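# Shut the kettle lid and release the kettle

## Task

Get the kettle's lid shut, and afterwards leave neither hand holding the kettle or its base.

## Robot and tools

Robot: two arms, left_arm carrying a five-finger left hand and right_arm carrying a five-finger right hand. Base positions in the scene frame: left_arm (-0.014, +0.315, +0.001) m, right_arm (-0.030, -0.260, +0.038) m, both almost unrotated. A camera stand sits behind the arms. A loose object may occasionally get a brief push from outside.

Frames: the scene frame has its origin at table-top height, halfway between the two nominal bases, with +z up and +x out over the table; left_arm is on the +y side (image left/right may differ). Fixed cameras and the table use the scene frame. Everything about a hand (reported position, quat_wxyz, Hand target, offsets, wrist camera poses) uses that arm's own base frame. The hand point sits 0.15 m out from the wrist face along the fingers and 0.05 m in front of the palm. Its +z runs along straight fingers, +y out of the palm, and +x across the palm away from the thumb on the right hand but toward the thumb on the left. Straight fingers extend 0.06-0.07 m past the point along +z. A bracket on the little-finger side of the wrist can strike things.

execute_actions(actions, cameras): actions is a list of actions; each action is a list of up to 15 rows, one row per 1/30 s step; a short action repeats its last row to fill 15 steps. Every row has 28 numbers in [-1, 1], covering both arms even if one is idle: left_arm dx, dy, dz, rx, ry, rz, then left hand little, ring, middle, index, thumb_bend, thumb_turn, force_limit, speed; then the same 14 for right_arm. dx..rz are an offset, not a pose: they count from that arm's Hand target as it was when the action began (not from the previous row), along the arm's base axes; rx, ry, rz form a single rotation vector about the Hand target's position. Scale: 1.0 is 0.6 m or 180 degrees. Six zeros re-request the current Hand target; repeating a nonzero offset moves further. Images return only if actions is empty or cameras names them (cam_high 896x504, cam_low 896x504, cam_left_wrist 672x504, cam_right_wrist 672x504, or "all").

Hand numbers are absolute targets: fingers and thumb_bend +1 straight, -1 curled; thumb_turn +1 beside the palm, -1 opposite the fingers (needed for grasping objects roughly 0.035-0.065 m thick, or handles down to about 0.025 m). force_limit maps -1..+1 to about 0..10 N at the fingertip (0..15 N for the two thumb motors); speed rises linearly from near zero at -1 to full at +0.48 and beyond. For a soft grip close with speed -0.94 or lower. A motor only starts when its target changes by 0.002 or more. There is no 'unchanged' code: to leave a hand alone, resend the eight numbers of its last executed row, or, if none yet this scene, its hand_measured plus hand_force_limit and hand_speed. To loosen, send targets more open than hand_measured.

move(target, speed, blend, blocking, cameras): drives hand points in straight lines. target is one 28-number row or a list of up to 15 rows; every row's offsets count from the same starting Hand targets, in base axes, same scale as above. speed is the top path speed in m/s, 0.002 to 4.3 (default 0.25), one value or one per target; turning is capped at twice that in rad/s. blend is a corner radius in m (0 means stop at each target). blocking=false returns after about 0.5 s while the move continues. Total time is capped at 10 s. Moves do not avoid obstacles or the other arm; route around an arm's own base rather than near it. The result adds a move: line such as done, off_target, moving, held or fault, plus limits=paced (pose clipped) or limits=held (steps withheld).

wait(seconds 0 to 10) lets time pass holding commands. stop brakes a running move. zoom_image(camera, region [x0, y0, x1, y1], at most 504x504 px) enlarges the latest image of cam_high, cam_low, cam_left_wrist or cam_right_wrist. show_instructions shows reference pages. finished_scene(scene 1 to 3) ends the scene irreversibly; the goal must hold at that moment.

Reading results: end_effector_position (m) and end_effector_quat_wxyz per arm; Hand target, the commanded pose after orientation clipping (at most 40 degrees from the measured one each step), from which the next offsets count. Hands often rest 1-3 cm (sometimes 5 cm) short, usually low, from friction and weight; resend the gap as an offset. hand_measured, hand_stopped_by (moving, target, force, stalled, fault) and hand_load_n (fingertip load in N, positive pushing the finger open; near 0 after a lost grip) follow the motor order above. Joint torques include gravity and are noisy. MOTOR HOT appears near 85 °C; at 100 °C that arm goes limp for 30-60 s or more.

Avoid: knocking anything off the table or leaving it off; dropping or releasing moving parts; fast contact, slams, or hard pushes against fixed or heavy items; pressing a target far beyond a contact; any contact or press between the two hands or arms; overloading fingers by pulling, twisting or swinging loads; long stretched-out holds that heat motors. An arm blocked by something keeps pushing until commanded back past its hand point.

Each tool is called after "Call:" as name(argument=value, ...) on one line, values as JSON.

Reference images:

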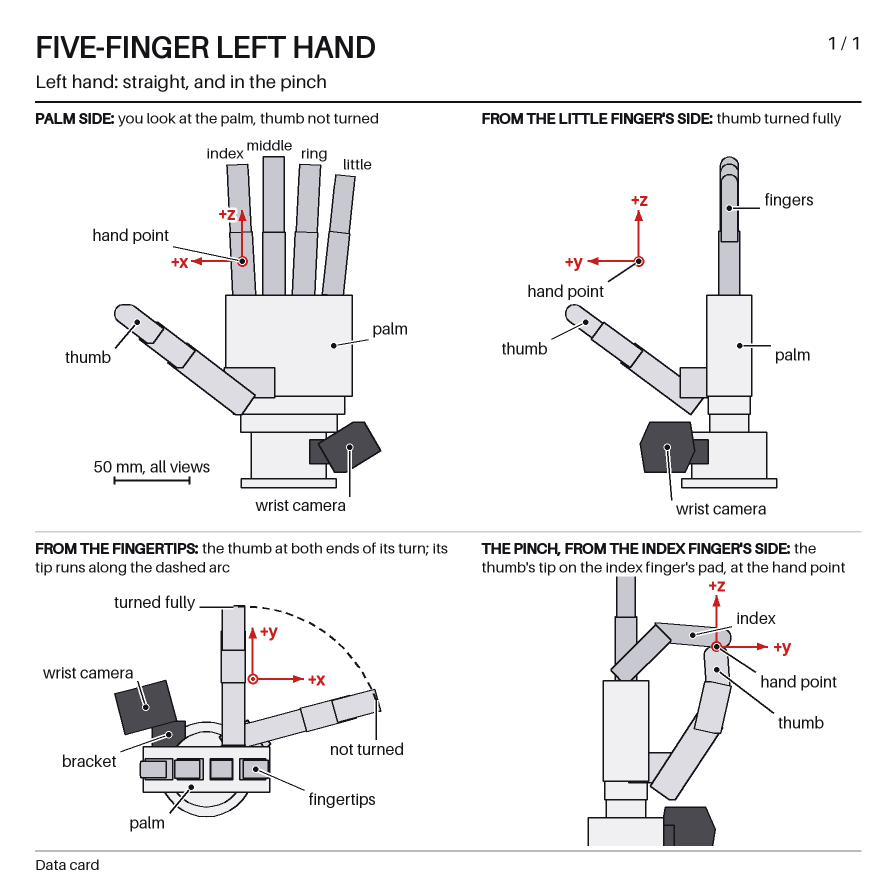

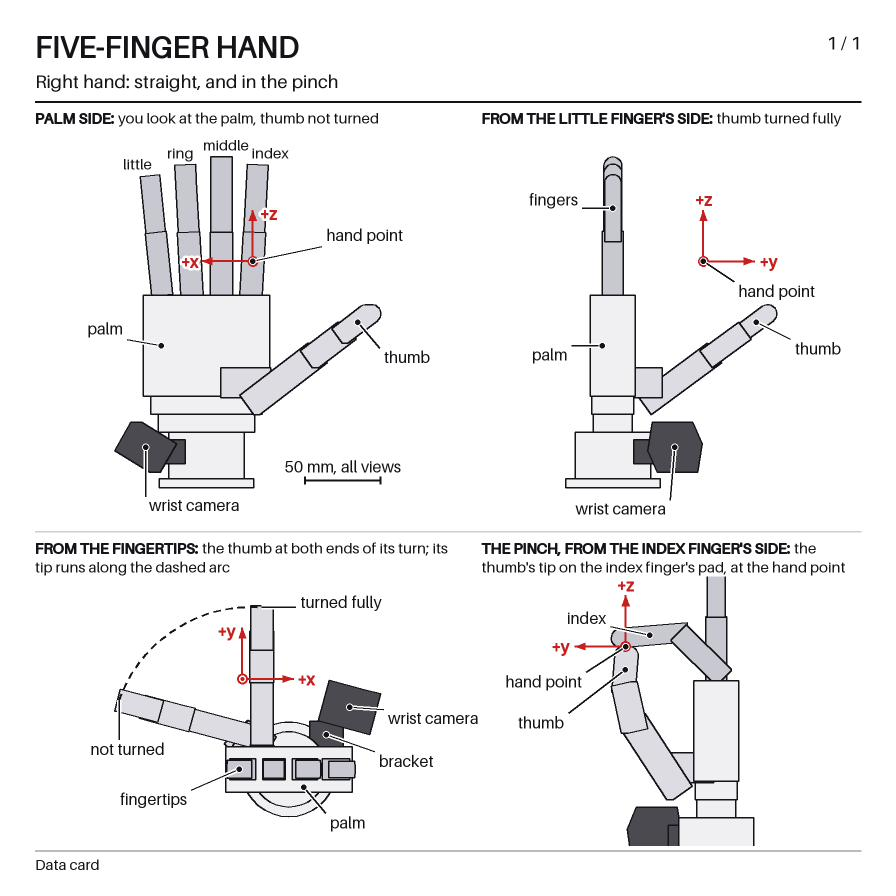

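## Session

Call:
execute_actions(actions=[])

Call:
zoom_image(camera="cam_high", region=[220, 60, 680, 320])

Call:
zoom_image(camera="cam_low", region=[380, 100, 880, 420])

Scene clock: 0.00 s.
left_arm: end_effector_position=(+0.5868, -0.1981, +0.1898) hand_measured=(+1.000, +1.000, +1.000, +1.000, +1.000, +1.000) hand_load_n=(+0.0, +0.0, +0.0, +0.0, +0.0, +0.0) hand_stopped_by=(target, target, target, target, target, target) hand_force_limit=0.00 hand_speed=-0.80 end_effector_quat_wxyz=(+0.093, -0.185, +0.887, -0.413) | right_arm: end_effector_position=(+0.1943, +0.3592, +0.3639) hand_measured=(+1.000, +1.000, +1.000, +1.000, +1.000, +1.000) hand_load_n=(+0.0, +0.0, +0.0, +0.0, +0.0, +0.0) hand_stopped_by=(target, target, target, target, target, target) hand_force_limit=0.00 hand_speed=-0.80 end_effector_quat_wxyz=(-0.369, +0.688, -0.544, -0.308)
Joint positions: left_arm=[-0.149 1.755 1.578 -0.815 0.698 0.794] | right_arm=[0.619 1.053 1.094 -0.892 -0.774 0.691]
Joint velocities: within noise
Joint torques (N m): no reading
Motor temperatures (°C): left_arm=[25 26 28 26 23 25] | right_arm=[26 30 32 25 25 24]
Heat: left arm: hottest elbow 28 °C; right arm: hottest elbow 32 °C.
Hand target: left_arm +0.5945, -0.1993, +0.1976; +0.102, -0.181, +0.885, -0.416 | right_arm +0.1974, +0.3613, +0.3755; -0.380, +0.688, -0.538, -0.305
camera_calibration:
cam_left_wrist: T_world_to_cam=[[0.0560945, -0.698897, 0.713019, -0.307725], [-0.978969, 0.101796, 0.176797, 0.56286], [-0.196145, -0.707941, -0.678489, 0.216614], [0, 0, 0, 1]] pos_world=[0.610772, -0.119015, 0.266872]
cam_right_wrist: T_world_to_cam=[[-0.903131, -0.26572, -0.337263, 0.394071], [-0.342332, -0.028485, 0.939147, -0.265391], [-0.259157, 0.963629, -0.0652387, -0.159298], [0, 0, 0, 1]] pos_world=[0.223762, 0.250657, 0.371754]

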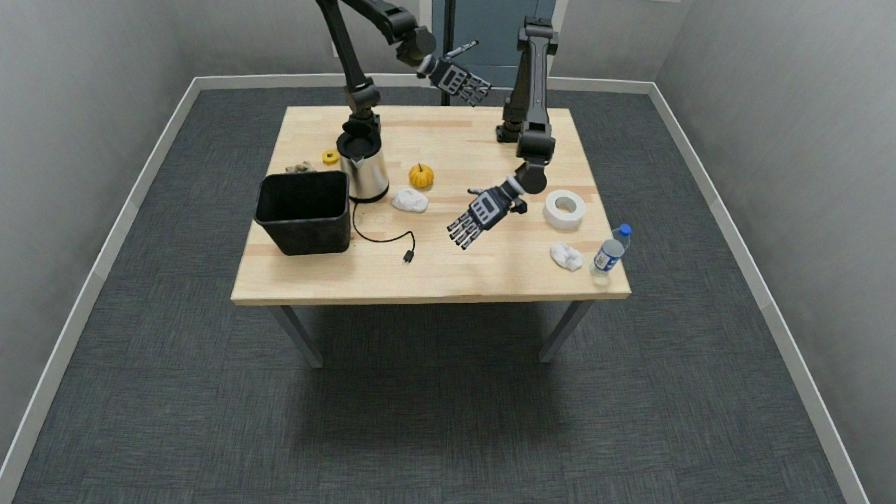

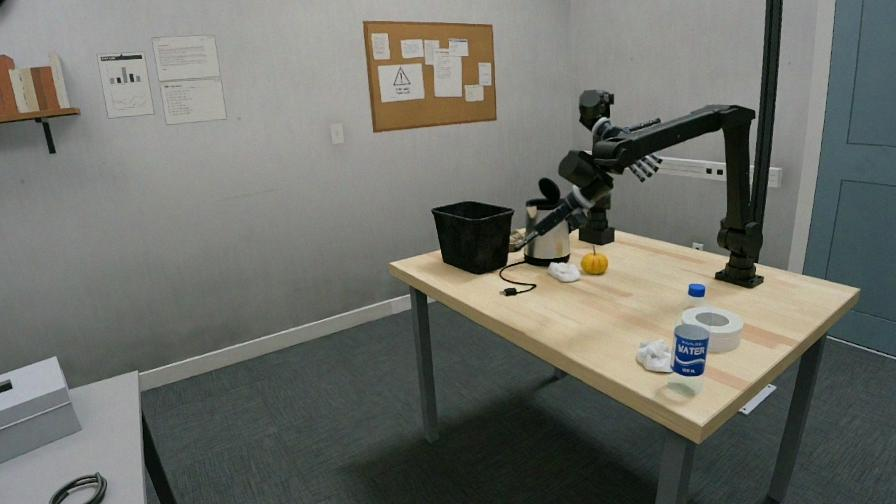

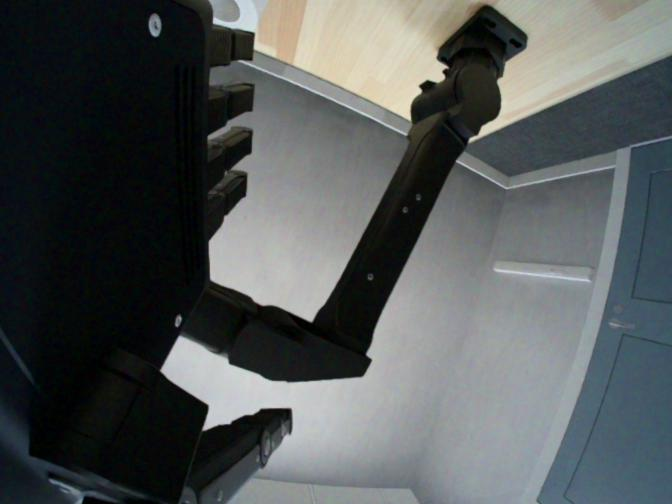

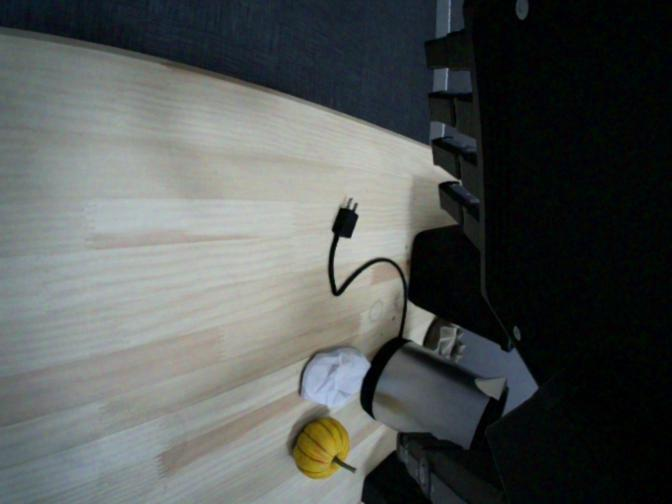

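Scaled by 1.096 from the camera's 896x504 image, which has a finer 1280x720 frame.

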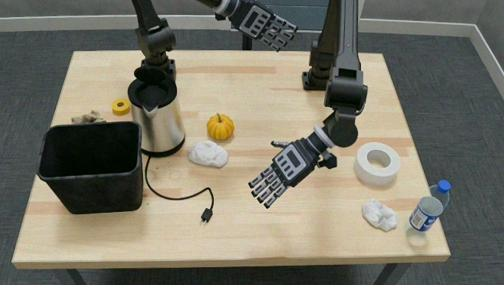

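Scaled by 1.008 from the camera's 896x504 image, which has a finer 1280x720 frame.

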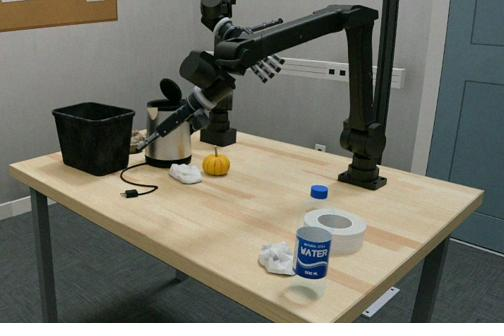

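Call:
zoom_image(camera="cam_high", region=[310, 60, 440, 220])

Call:
zoom_image(camera="cam_low", region=[500, 150, 620, 280])

Scaled by 3.150 from the camera's 896x504 image, which has a finer 1280x720 frame.

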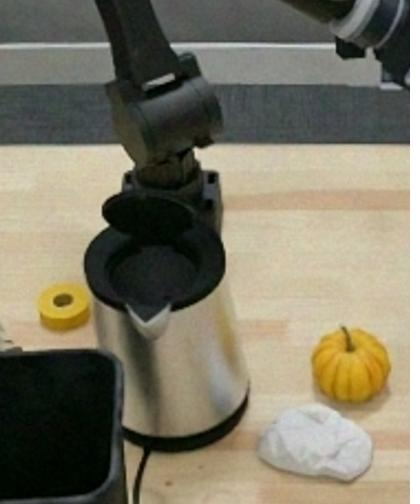

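Scaled by 3.877 from the camera's 896x504 image, which has a finer 1280x720 frame.

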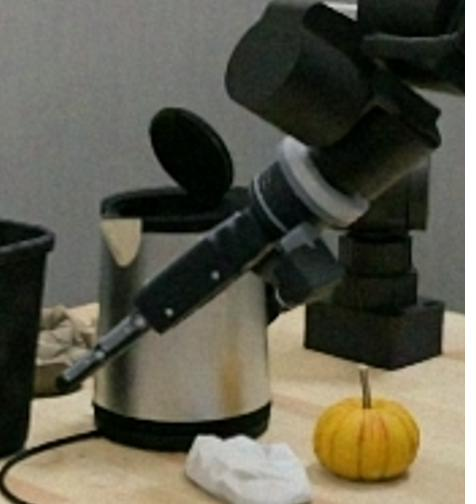

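Call:
move(target=[[-0.1,0.0,0.4,0.0731,0.1307,0.1832,-1,-1,-1,-1,1,1,0,0,0.204,-0.519,0.09,0,0,-0.25,1,1,1,1,1,1,0,-0.8],[-0.29,-0.084,0.467,0.1462,0.2615,0.3664,-1,-1,-1,-1,1,1,0,0,0.138,-0.96,0.06,0,0,-0.5,1,1,1,1,1,1,0,-0.8]], speed=[0.4,0.4], blend=[0.05,0], cameras=["cam_high","cam_low","cam_right_wrist"])

Scene clock: 58.70 s.
left_arm: end_effector_position=(+0.4220, -0.2532, +0.4815) hand_measured=(-1.000, -1.000, -1.000, -1.000, +1.000, +1.000) hand_load_n=(+0.0, +0.0, +0.0, +0.0, +0.0, +0.0) hand_stopped_by=(target, target, target, target, target, target) hand_force_limit=0.00 hand_speed=0.00 end_effector_quat_wxyz=(-0.053, +0.713, -0.654, +0.249) | right_arm: end_effector_position=(+0.2758, -0.2018, +0.3896) hand_measured=(+1.000, +1.000, +1.000, +1.000, +1.000, +1.000) hand_load_n=(+0.0, +0.0, +0.0, +0.0, +0.0, +0.0) hand_stopped_by=(target, target, target, target, target, target) hand_force_limit=0.00 hand_speed=-0.80 end_effector_quat_wxyz=(+0.479, -0.100, +0.871, -0.029)
Joint positions: left_arm=[-0.4 1.541 2.154 -1.673 0.064 -0.504] | right_arm=[-1.205 1.03 1.172 -1.265 -0.93 0.365]
Joint torques (N m): left_arm=[0.5 -12.04 7.42 1.09 0.16 -0.34] | right_arm=[-0.09 -3.6 14.58 1.63 -0.57 0.12]
Motor temperatures (°C): left_arm=[25 29 35 26 23 25] | right_arm=[26 31 41 25 26 24]
Heat: left arm: hottest elbow 35 °C; right arm: hottest elbow 41 °C.
Hand target: left_arm +0.4205, -0.2498, +0.4778; +0.000, +0.732, -0.682, +0.000 | right_arm +0.2801, -0.2147, +0.4116; +0.484, -0.106, +0.867, -0.053
Off the commanded pose: left_arm 0.005 m, 29 deg | right_arm 0.026 m, 3 deg.
joint sent to its limit (left arm) — joint 4 (wrist pitch), lower limit. The joint targets are off in orientation, not in position.
move: off_target (left_arm, right_arm)
camera_calibration:
cam_right_wrist: T_world_to_cam=[[-0.276573, 0.908796, -0.312405, 0.381752], [-0.0297962, 0.31682, 0.948018, -0.297529], [0.960531, 0.271504, -0.0605451, -0.0738519], [0, 0, 0, 1]] pos_world=[0.167654, -0.23262, 0.396853]
Images, in order (width x height): cam_high 896x504, cam_low 896x504, cam_right_wrist 672x504.

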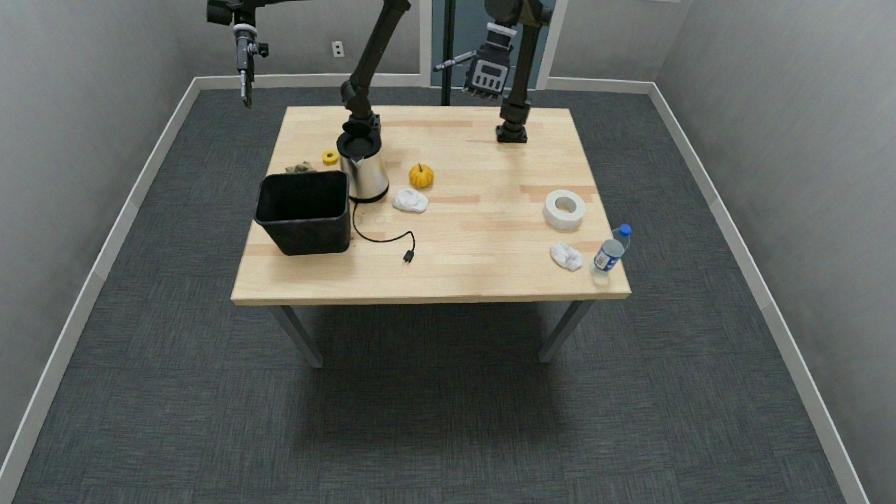

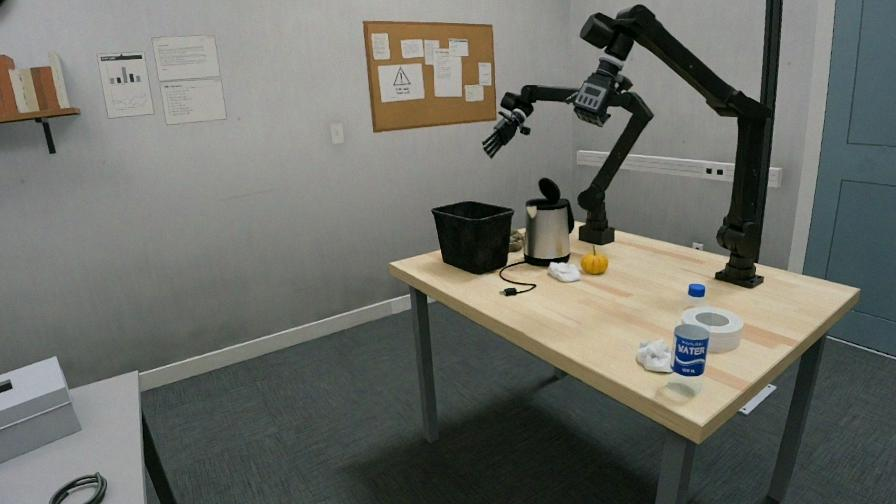

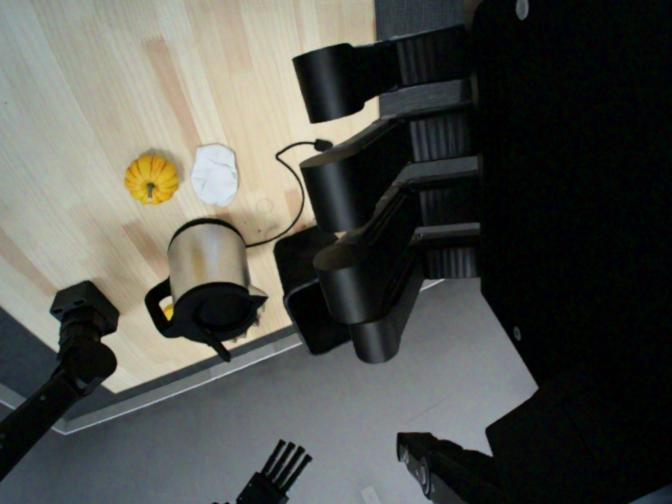

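Call:
move(target=[[-0.3675,-0.5,-0.05,0,0,0,-1,-1,-1,-1,1,1,0,0,0,-0.25,0,0,0,0,1,1,1,1,1,1,0,-0.8],[-0.3875,-0.558,-0.15,0,0,0,-1,-1,-1,-1,1,1,0,0,0,-0.25,0,0,0,0,1,1,1,1,1,1,0,-0.8],[-0.3875,-0.556,-0.33,0,0,0,-1,-1,-1,-1,1,1,0,0,0,-0.25,0,0,0,0,1,1,1,1,1,1,0,-0.8]], speed=[0.3,0.2,0.15], blend=[0.04,0.02,0], cameras=["cam_high","cam_low","cam_right_wrist"])

Call:
zoom_image(camera="cam_high", region=[290, 20, 450, 180])

Call:
zoom_image(camera="cam_low", region=[480, 80, 660, 260])

Scene clock: 73.30 s.
left_arm: end_effector_position=(+0.1955, -0.5815, +0.2923) hand_measured=(-1.000, -1.000, -1.000, -1.000, +1.000, +1.000) hand_load_n=(+0.0, +0.5, +0.0, +0.0, +0.0, +0.0) hand_stopped_by=(target, target, target, target, target, target) hand_force_limit=0.00 hand_speed=0.00 end_effector_quat_wxyz=(+0.028, +0.735, -0.676, +0.053) | right_arm: end_effector_position=(+0.2800, -0.3525, +0.3953) hand_measured=(+1.000, +1.000, +1.000, +1.000, +1.000, +1.000) hand_load_n=(+0.0, +0.0, +0.0, +0.0, +0.0, +0.0) hand_stopped_by=(target, target, target, target, target, target) hand_force_limit=0.00 hand_speed=-0.80 end_effector_quat_wxyz=(+0.482, -0.096, +0.870, -0.035)
Joint positions: left_arm=[-1.132 1.866 2.087 -1.673 0.013 -1.216] | right_arm=[-1.32 1.425 1.523 -1.346 -0.974 0.202]
Joint torques (N m): left_arm=[-1.44 -15.74 8.75 0.29 -0.03 -0.24] | right_arm=[-0.56 -8.82 14.38 0.8 -0.84 -0.1]
Heat: left arm: hottest elbow 34 °C; right arm: hottest elbow 41 °C.
Hand target: left_arm +0.1880, -0.5834, +0.2797; +0.000, +0.731, -0.682, +0.000 | right_arm +0.2800, -0.3647, +0.4116; +0.484, -0.106, +0.867, -0.054
Off the commanded pose: left_arm 0.015 m, 7 deg | right_arm 0.020 m, 2 deg.
joint sent to its limit (left arm) — joint 4 (wrist pitch), lower limit. The joint targets are off in orientation, not in position.
move: off_target (left_arm, right_arm); blend cut to 0.0352 m at target 1
camera_calibration:
cam_right_wrist: T_world_to_cam=[[-0.263582, 0.909894, -0.320339, 0.521624], [-0.0326615, 0.323474, 0.945673, -0.250947], [0.964084, 0.259725, -0.0555433, -0.0438381], [0, 0, 0, 1]] pos_world=[0.171558, -0.382062, 0.401975]
Images, in order (width x height): cam_high 896x504, cam_low 896x504, cam_right_wrist 672x504.

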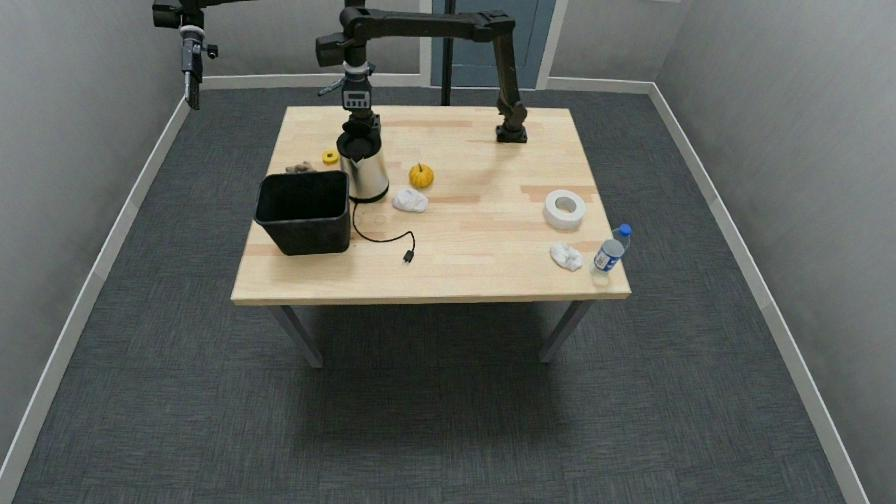

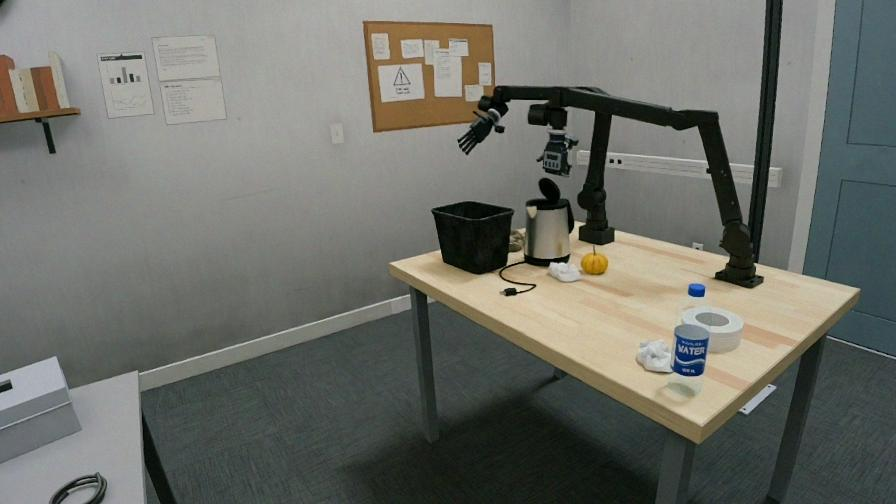

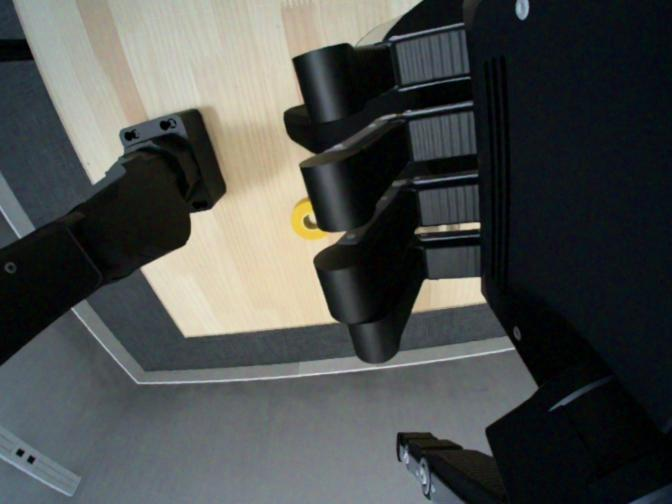

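Scaled by 3.150 from the camera's 896x504 image, which has a finer 1280x720 frame.

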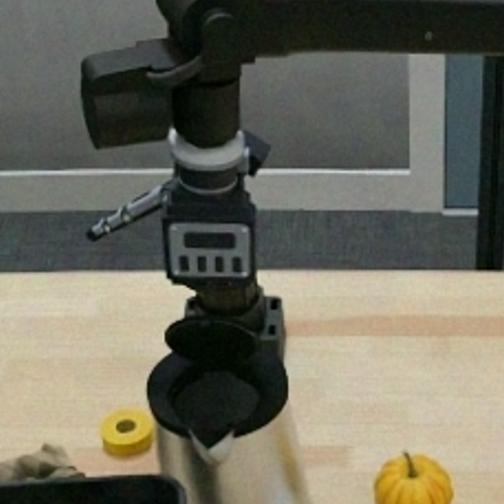

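Scaled by 2.800 from the camera's 896x504 image, which has a finer 1280x720 frame.

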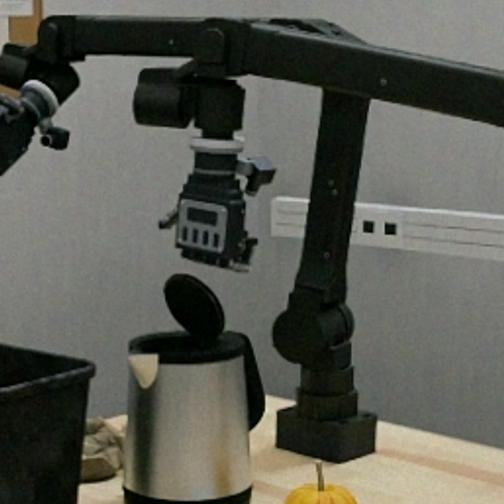

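Call:
move(target=[[-0.0167,0.0,-0.042,0,0,0,-1,-1,-1,-1,1,1,0,0,0,0,0,0,0,0,1,1,1,1,1,1,0,-0.8],[0.203,-0.003,-0.045,0,0,0,-1,-1,-1,-1,1,1,0,0,0,0,0,0,0,0,1,1,1,1,1,1,0,-0.8]], speed=[0.12,0.15], blend=[0.005,0], cameras=["cam_high","cam_low","cam_right_wrist"])

Call:
zoom_image(camera="cam_high", region=[290, 20, 450, 180])

Call:
zoom_image(camera="cam_low", region=[480, 80, 660, 260])

Scene clock: 83.87 s.
left_arm: end_effector_position=(+0.2994, -0.5760, +0.2499) hand_measured=(-1.000, -1.000, -1.000, -1.000, +1.000, +1.000) hand_load_n=(+0.0, +0.0, +0.0, +0.0, +0.0, +0.0) hand_stopped_by=(target, target, target, target, target, target) hand_force_limit=0.00 hand_speed=0.00 end_effector_quat_wxyz=(+0.018, +0.738, -0.673, +0.043) | right_arm: end_effector_position=(+0.2800, -0.3525, +0.3953) hand_measured=(+1.000, +1.000, +1.000, +1.000, +1.000, +1.000) hand_load_n=(+0.0, +0.0, +0.0, +0.0, +0.0, +0.0) hand_stopped_by=(target, target, target, target, target, target) hand_force_limit=0.00 hand_speed=-0.80 end_effector_quat_wxyz=(+0.482, -0.096, +0.870, -0.035)
Joint positions: left_arm=[-0.982 2.02 2.215 -1.674 0.014 -1.074] | right_arm=[-1.32 1.425 1.523 -1.346 -0.974 0.202]
Joint torques (N m): left_arm=[0.26 -16.38 14.31 0.27 0.07 -0.04] | right_arm=[-0.32 -8.76 14.39 0.79 -0.84 -0.09]
Heat: left arm: hottest elbow 34 °C; right arm: hottest elbow 44 °C.
Hand target: left_arm +0.3099, -0.5850, +0.2528; +0.000, +0.732, -0.682, +0.000 | right_arm +0.2800, -0.3647, +0.4116; +0.484, -0.106, +0.867, -0.054
Off the commanded pose: left_arm 0.014 m, 6 deg | right_arm 0.020 m, 2 deg.
joint sent to its limit (left arm) — joint 4 (wrist pitch), lower limit. The joint targets are off in orientation, not in position.
move: off_target (left_arm, right_arm)
camera_calibration:
cam_right_wrist: T_world_to_cam=[[-0.263582, 0.909894, -0.320339, 0.521624], [-0.0326615, 0.323474, 0.945673, -0.250947], [0.964084, 0.259725, -0.0555433, -0.0438381], [0, 0, 0, 1]] pos_world=[0.171558, -0.382062, 0.401975]
Images, in order (width x height): cam_high 896x504, cam_low 896x504, cam_right_wrist 672x504.

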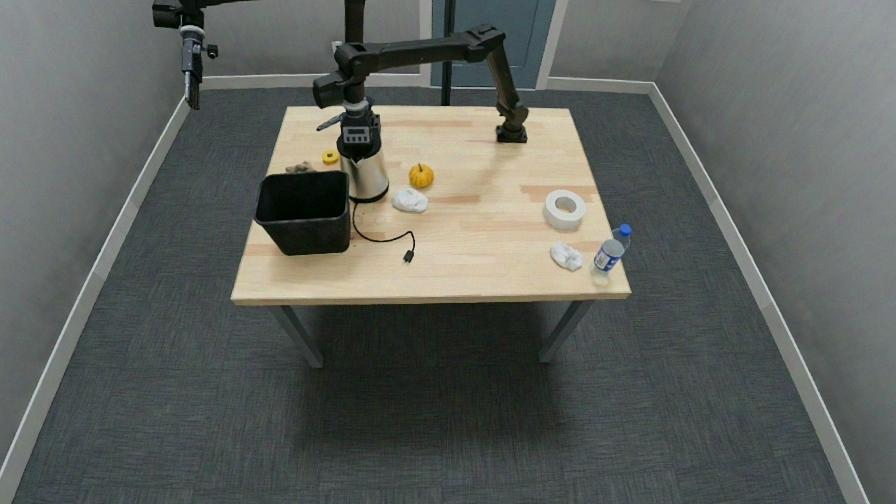

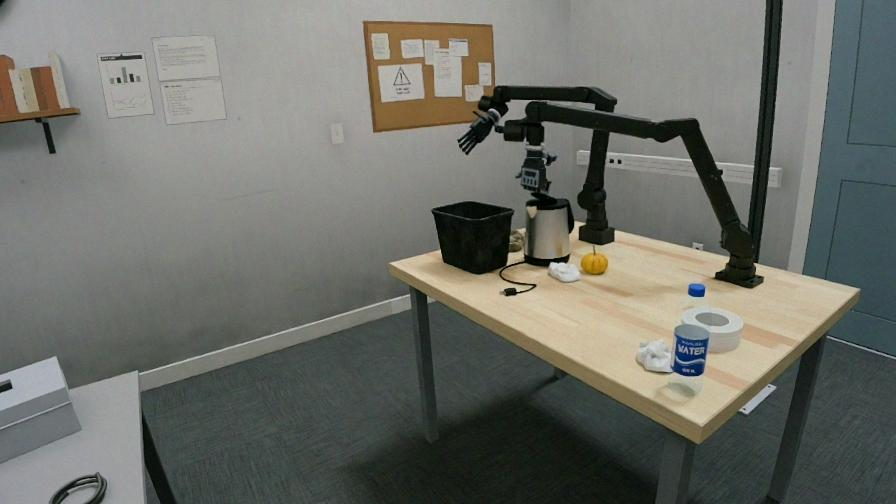

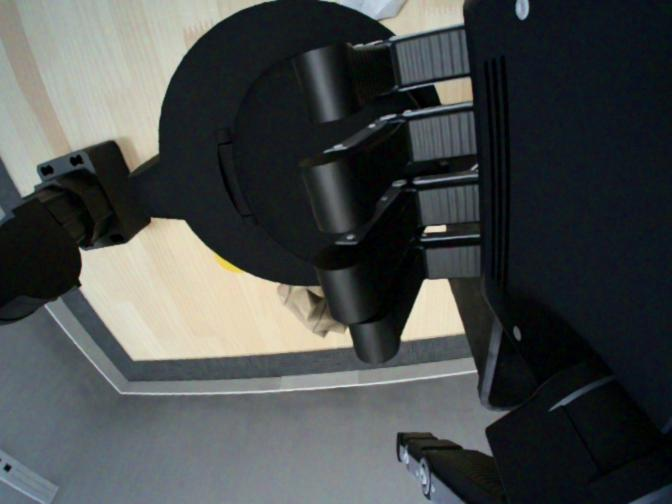

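Scaled by 3.150 from the camera's 896x504 image, which has a finer 1280x720 frame.

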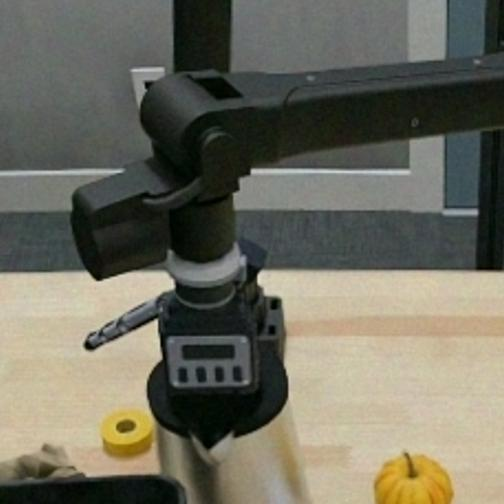

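Scaled by 2.800 from the camera's 896x504 image, which has a finer 1280x720 frame.

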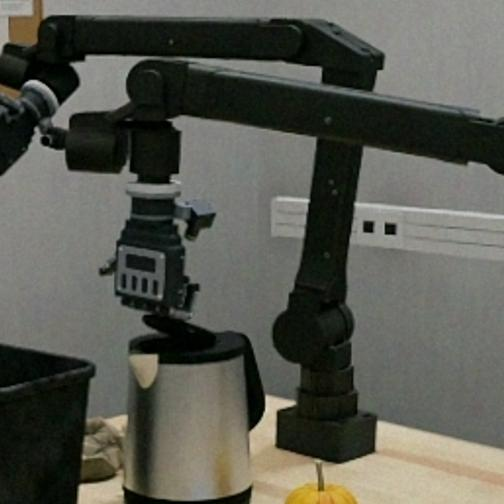

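Call:
move(target=[[0.008,0.015,-0.075,0,0,0,-1,-1,-1,-1,1,1,0,0,0,0,0,0,0,0,1,1,1,1,1,1,0,-0.8],[0.008,0.015,-0.158,0,0,0,-1,-1,-1,-1,1,1,0,0,0,0,0,0,0,0,1,1,1,1,1,1,0,-0.8]], speed=[0.1,0.05], blend=[0.005,0], cameras=["cam_low"])

Call:
zoom_image(camera="cam_low", region=[480, 120, 620, 260])

Scene clock: 89.77 s.
left_arm: end_effector_position=(+0.3065, -0.5781, +0.2143) hand_measured=(-1.000, -1.000, -1.000, -1.000, +1.000, +1.000) hand_load_n=(-3.5, -0.5, +0.0, +0.0, +0.0, +0.0) hand_stopped_by=(target, target, target, target, target, target) hand_force_limit=0.00 hand_speed=0.00 end_effector_quat_wxyz=(+0.010, +0.731, -0.682, +0.036) | right_arm: end_effector_position=(+0.2800, -0.3525, +0.3953) hand_measured=(+1.000, +1.000, +1.000, +1.000, +1.000, +1.000) hand_load_n=(+0.0, +0.0, +0.0, +0.0, +0.0, +0.0) hand_stopped_by=(target, target, target, target, target, target) hand_force_limit=0.00 hand_speed=-0.80 end_effector_quat_wxyz=(+0.482, -0.096, +0.870, -0.035)
Joint positions: left_arm=[-0.978 2.043 2.161 -1.613 0.003 -1.048] | right_arm=[-1.32 1.425 1.523 -1.346 -0.974 0.202]
Joint torques (N m): left_arm=[0.73 -14.62 5.61 1.74 -0.04 -0.07] | right_arm=[-0.62 -8.88 14.34 0.79 -0.83 -0.09]
Heat: left arm: hottest elbow 34 °C; right arm: hottest elbow 44 °C.
Hand target: left_arm +0.3147, -0.5762, +0.1580; +0.000, +0.731, -0.682, +0.000 | right_arm +0.2800, -0.3647, +0.4116; +0.484, -0.106, +0.867, -0.054
Off the commanded pose: left_arm 0.057 m, 4 deg | right_arm 0.020 m, 2 deg.
move: off_target (left_arm, right_arm)
Images, in order (width x height): cam_low 896x504.

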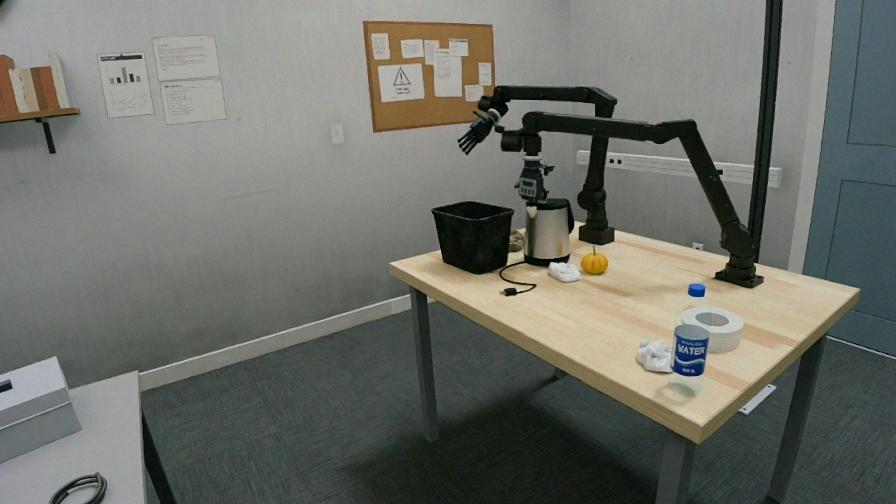

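Scaled by 3.600 from the camera's 896x504 image, which has a finer 1280x720 frame.

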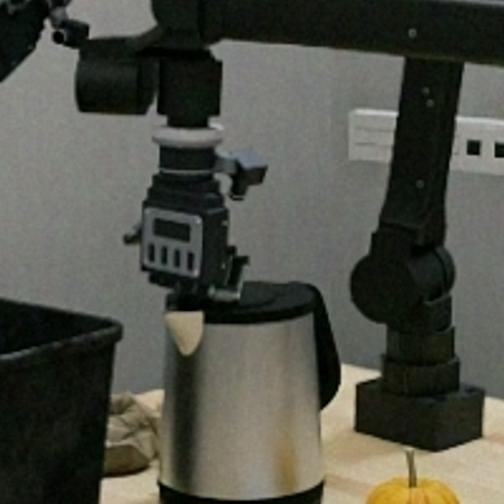

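Call:
move(target=[0.0,0.0,0.22,0,0,0,-1,-1,-1,-1,1,1,0,0,0,0,0,0,0,0,1,1,1,1,1,1,0,-0.8], speed=0.15, cameras=["cam_low","cam_right_wrist"])

Call:
zoom_image(camera="cam_low", region=[480, 120, 620, 260])

Scene clock: 95.70 s.
left_arm: end_effector_position=(+0.3025, -0.5726, +0.2715) hand_measured=(-1.000, -1.000, -1.000, -1.000, +1.000, +1.000) hand_load_n=(+0.0, +0.0, +0.0, +0.0, +0.0, +0.0) hand_stopped_by=(target, target, target, target, target, target) hand_force_limit=0.00 hand_speed=0.00 end_effector_quat_wxyz=(+0.025, +0.731, -0.679, +0.063) | right_arm: end_effector_position=(+0.2800, -0.3525, +0.3953) hand_measured=(+1.000, +1.000, +1.000, +1.000, +1.000, +1.000) hand_load_n=(+0.0, +0.0, -0.5, +0.0, +0.0, +0.0) hand_stopped_by=(target, target, target, target, target, target) hand_force_limit=0.00 hand_speed=-0.80 end_effector_quat_wxyz=(+0.482, -0.096, +0.870, -0.035)
Joint positions: left_arm=[-0.973 1.997 2.232 -1.673 0.021 -1.048] | right_arm=[-1.32 1.425 1.523 -1.346 -0.974 0.202]
Joint torques (N m): left_arm=[0.91 -18.26 13.87 0.35 0.11 -0.22] | right_arm=[-0.44 -8.7 14.37 0.76 -0.84 -0.09]
Heat: left arm: hottest elbow 34 °C; right arm: hottest elbow 45 °C.
Hand target: left_arm +0.3146, -0.5762, +0.2900; +0.000, +0.731, -0.682, +0.000 | right_arm +0.2800, -0.3647, +0.4116; +0.484, -0.106, +0.867, -0.054
Off the commanded pose: left_arm 0.022 m, 8 deg | right_arm 0.020 m, 2 deg.
joint sent to its limit (left arm) — joint 4 (wrist pitch), lower limit. The joint targets are off in orientation, not in position.
move: off_target (left_arm, right_arm)
camera_calibration:
cam_right_wrist: T_world_to_cam=[[-0.263582, 0.909894, -0.320339, 0.521624], [-0.0326615, 0.323474, 0.945673, -0.250947], [0.964084, 0.259725, -0.0555433, -0.0438381], [0, 0, 0, 1]] pos_world=[0.171558, -0.382062, 0.401975]
Images, in order (width x height): cam_low 896x504, cam_right_wrist 672x504.

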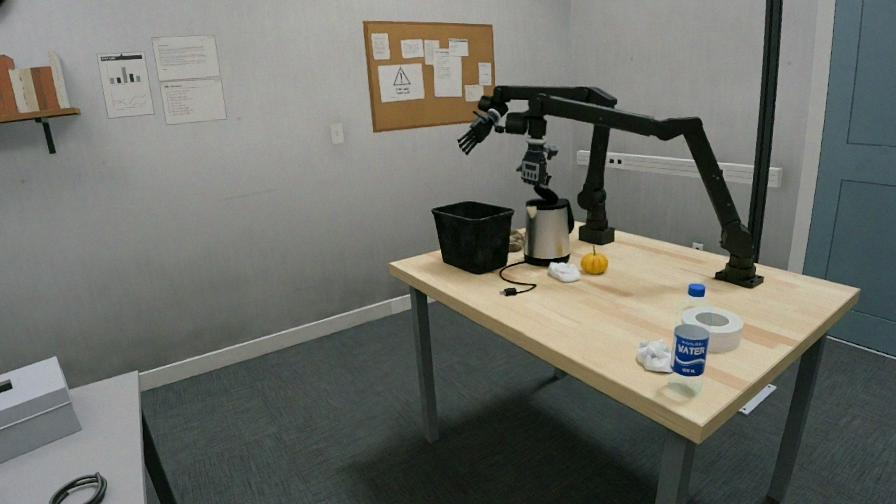

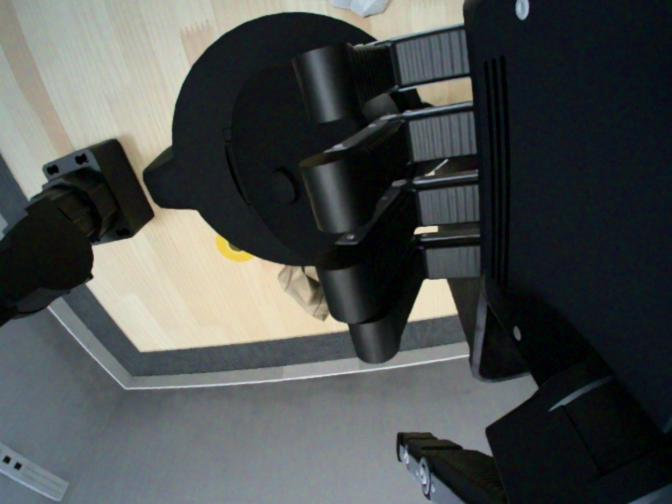

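Scaled by 3.600 from the camera's 896x504 image, which has a finer 1280x720 frame.

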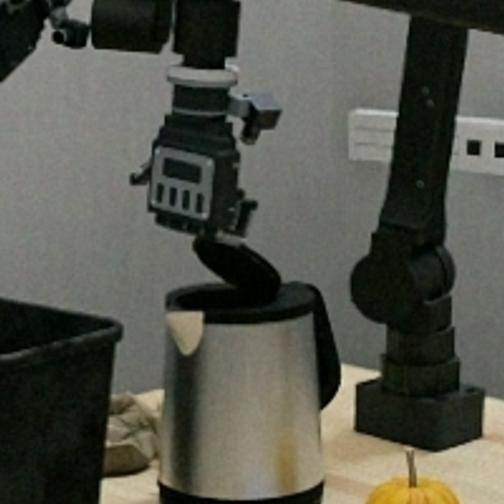

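Call:
move(target=[[-0.019,-0.023,-0.12,0,0,0,-1,-1,-1,-1,1,1,0,0,0,0,0,0,0,0,1,1,1,1,1,1,0,-0.8],[-0.019,-0.023,-0.242,0,0,0,-1,-1,-1,-1,1,1,0,0,0,0,0,0,0,0,1,1,1,1,1,1,0,-0.8]], speed=[0.12,0.06], blend=[0.005,0], cameras=["cam_low"])

Call:
zoom_image(camera="cam_low", region=[480, 120, 620, 260])

Scene clock: 105.23 s.
left_arm: end_effector_position=(+0.3281, -0.5823, +0.2065) hand_measured=(-1.000, -1.000, -1.000, -1.000, +1.000, +1.000) hand_load_n=(-1.0, -2.5, +0.5, +0.0, +0.0, +0.0) hand_stopped_by=(target, target, target, target, target, target) hand_force_limit=0.00 hand_speed=0.00 end_effector_quat_wxyz=(+0.002, +0.738, -0.673, +0.056) | right_arm: end_effector_position=(+0.2800, -0.3525, +0.3953) hand_measured=(+1.000, +1.000, +1.000, +1.000, +1.000, +1.000) hand_load_n=(+0.0, +0.0, +0.0, +0.0, +0.0, +0.0) hand_stopped_by=(target, target, target, target, target, target) hand_force_limit=0.00 hand_speed=-0.80 end_effector_quat_wxyz=(+0.482, -0.096, +0.870, -0.035)
Joint positions: left_arm=[-0.962 2.058 2.167 -1.57 -0.021 -1.053] | right_arm=[-1.32 1.425 1.523 -1.346 -0.974 0.202]
Joint torques (N m): left_arm=[-2.96 -14.97 4.92 0.72 0.78 -0.28] | right_arm=[-0.5 -8.76 14.38 0.77 -0.84 -0.1]
Motor temperatures (°C): left_arm=[25 29 35 26 23 25] | right_arm=[26 31 46 25 27 24]
Heat: left arm: hottest elbow 35 °C; right arm: hottest elbow 46 °C.
Hand target: left_arm +0.3033, -0.5900, +0.1448; +0.000, +0.731, -0.682, +0.000 | right_arm +0.2800, -0.3647, +0.4116; +0.484, -0.106, +0.867, -0.054
Off the commanded pose: left_arm 0.067 m, 7 deg | right_arm 0.020 m, 2 deg.
move: off_target (left_arm, right_arm)
Images, in order (width x height): cam_low 896x504.

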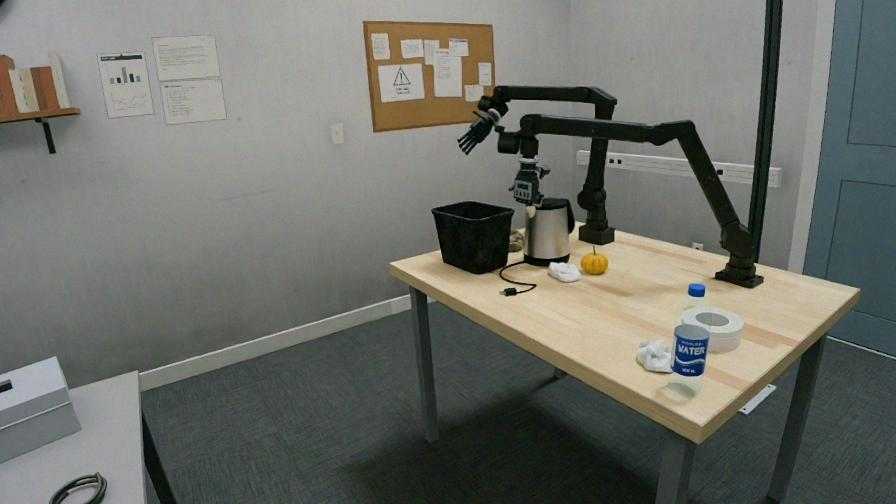

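Scaled by 3.600 from the camera's 896x504 image, which has a finer 1280x720 frame.

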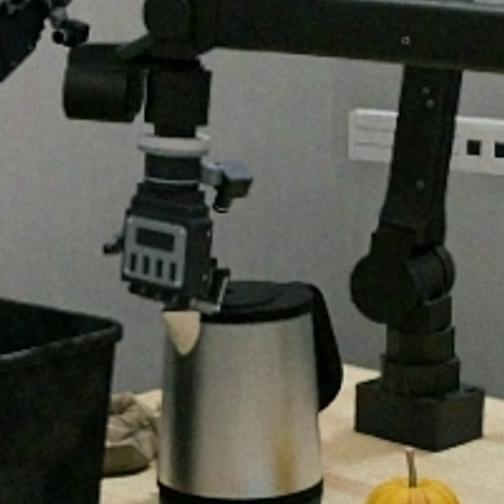

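Call:
move(target=[0.02,0.0,0.22,0,0,0,-1,-1,-1,-1,1,1,0,0,0,0,0,0,0,0,1,1,1,1,1,1,0,-0.8], speed=0.12, cameras=["cam_high","cam_low","cam_right_wrist"])

Call:
zoom_image(camera="cam_low", region=[480, 120, 620, 260])

Call:
zoom_image(camera="cam_high", region=[290, 60, 430, 220])

Scene clock: 110.60 s.
left_arm: end_effector_position=(+0.3168, -0.5789, +0.2564) hand_measured=(-1.000, -1.000, -1.000, -1.000, +1.000, +1.000) hand_load_n=(+0.0, +0.0, +0.0, +0.0, +0.0, +0.0) hand_stopped_by=(target, target, target, target, target, target) hand_force_limit=0.00 hand_speed=0.00 end_effector_quat_wxyz=(+0.021, +0.737, -0.673, +0.058) | right_arm: end_effector_position=(+0.2800, -0.3525, +0.3953) hand_measured=(+1.000, +1.000, +1.000, +1.000, +1.000, +1.000) hand_load_n=(+0.0, +0.0, +0.0, +0.0, +0.0, -0.5) hand_stopped_by=(target, target, target, target, target, target) hand_force_limit=0.00 hand_speed=-0.80 end_effector_quat_wxyz=(+0.482, -0.096, +0.870, -0.035)
Joint positions: left_arm=[-0.962 2.041 2.265 -1.672 0.016 -1.053] | right_arm=[-1.32 1.425 1.523 -1.346 -0.974 0.202]
Joint torques (N m): left_arm=[-1.2 -19.25 13.97 0.25 0.16 -0.27] | right_arm=[-0.5 -8.76 14.37 0.79 -0.84 -0.1]
Heat: left arm: hottest elbow 35 °C; right arm: hottest elbow 47 °C.
Hand target: left_arm +0.3152, -0.5899, +0.2768; +0.000, +0.731, -0.682, +0.000 | right_arm +0.2800, -0.3647, +0.4116; +0.484, -0.106, +0.867, -0.054
Off the commanded pose: left_arm 0.023 m, 7 deg | right_arm 0.020 m, 2 deg.
joint sent to its limit (left arm) — joint 4 (wrist pitch), lower limit. The joint targets are off in orientation, not in position.
move: off_target (left_arm, right_arm)
camera_calibration:
cam_right_wrist: T_world_to_cam=[[-0.263582, 0.909894, -0.320339, 0.521624], [-0.0326615, 0.323474, 0.945673, -0.250947], [0.964084, 0.259725, -0.0555433, -0.0438381], [0, 0, 0, 1]] pos_world=[0.171558, -0.382062, 0.401975]
Images, in order (width x height): cam_high 896x504, cam_low 896x504, cam_right_wrist 672x504.

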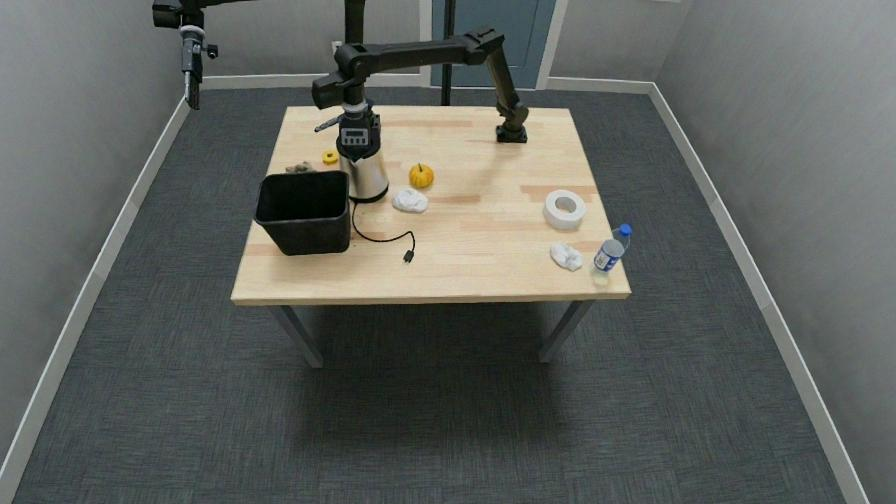

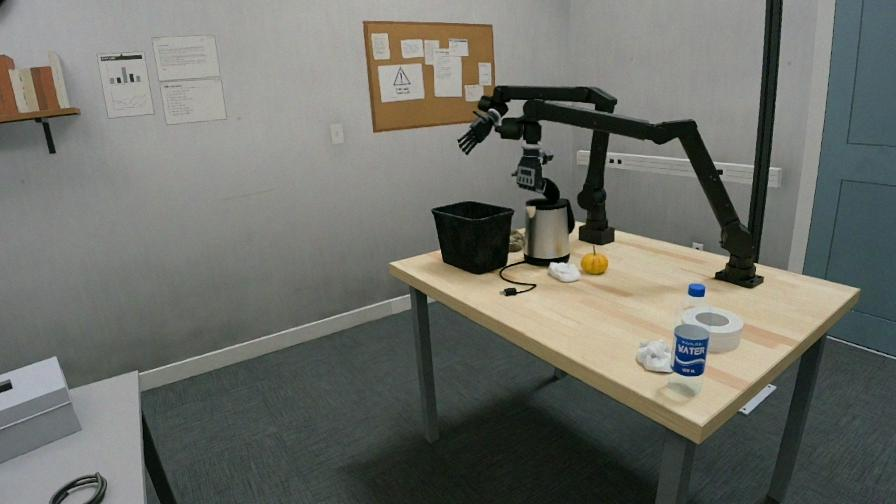

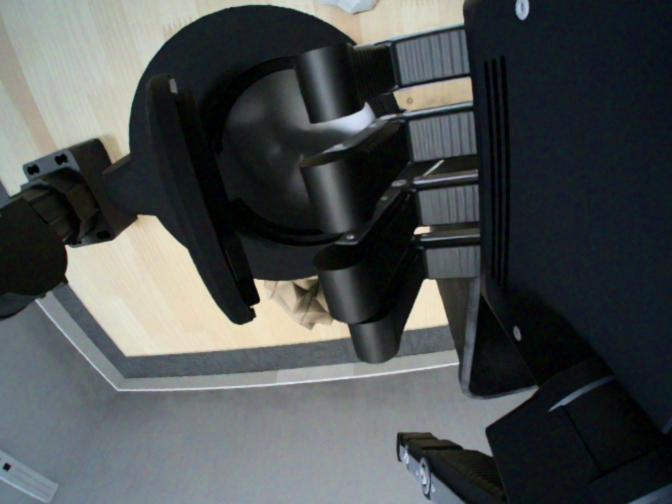

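Scaled by 3.600 from the camera's 896x504 image, which has a finer 1280x720 frame.

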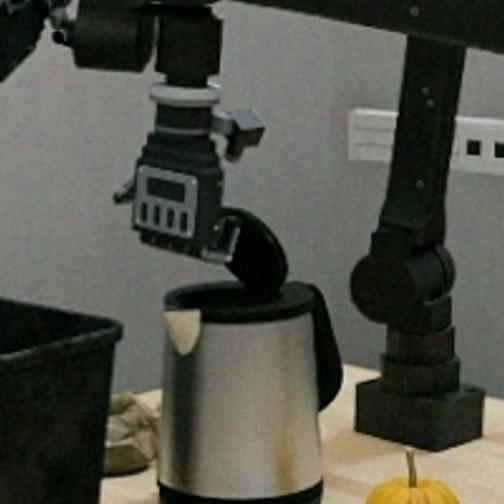

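Scaled by 3.150 from the camera's 896x504 image, which has a finer 1280x720 frame.

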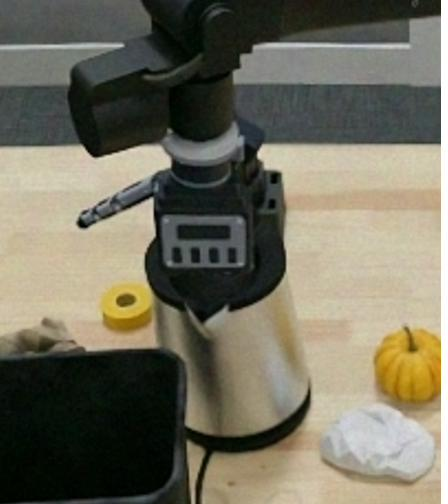

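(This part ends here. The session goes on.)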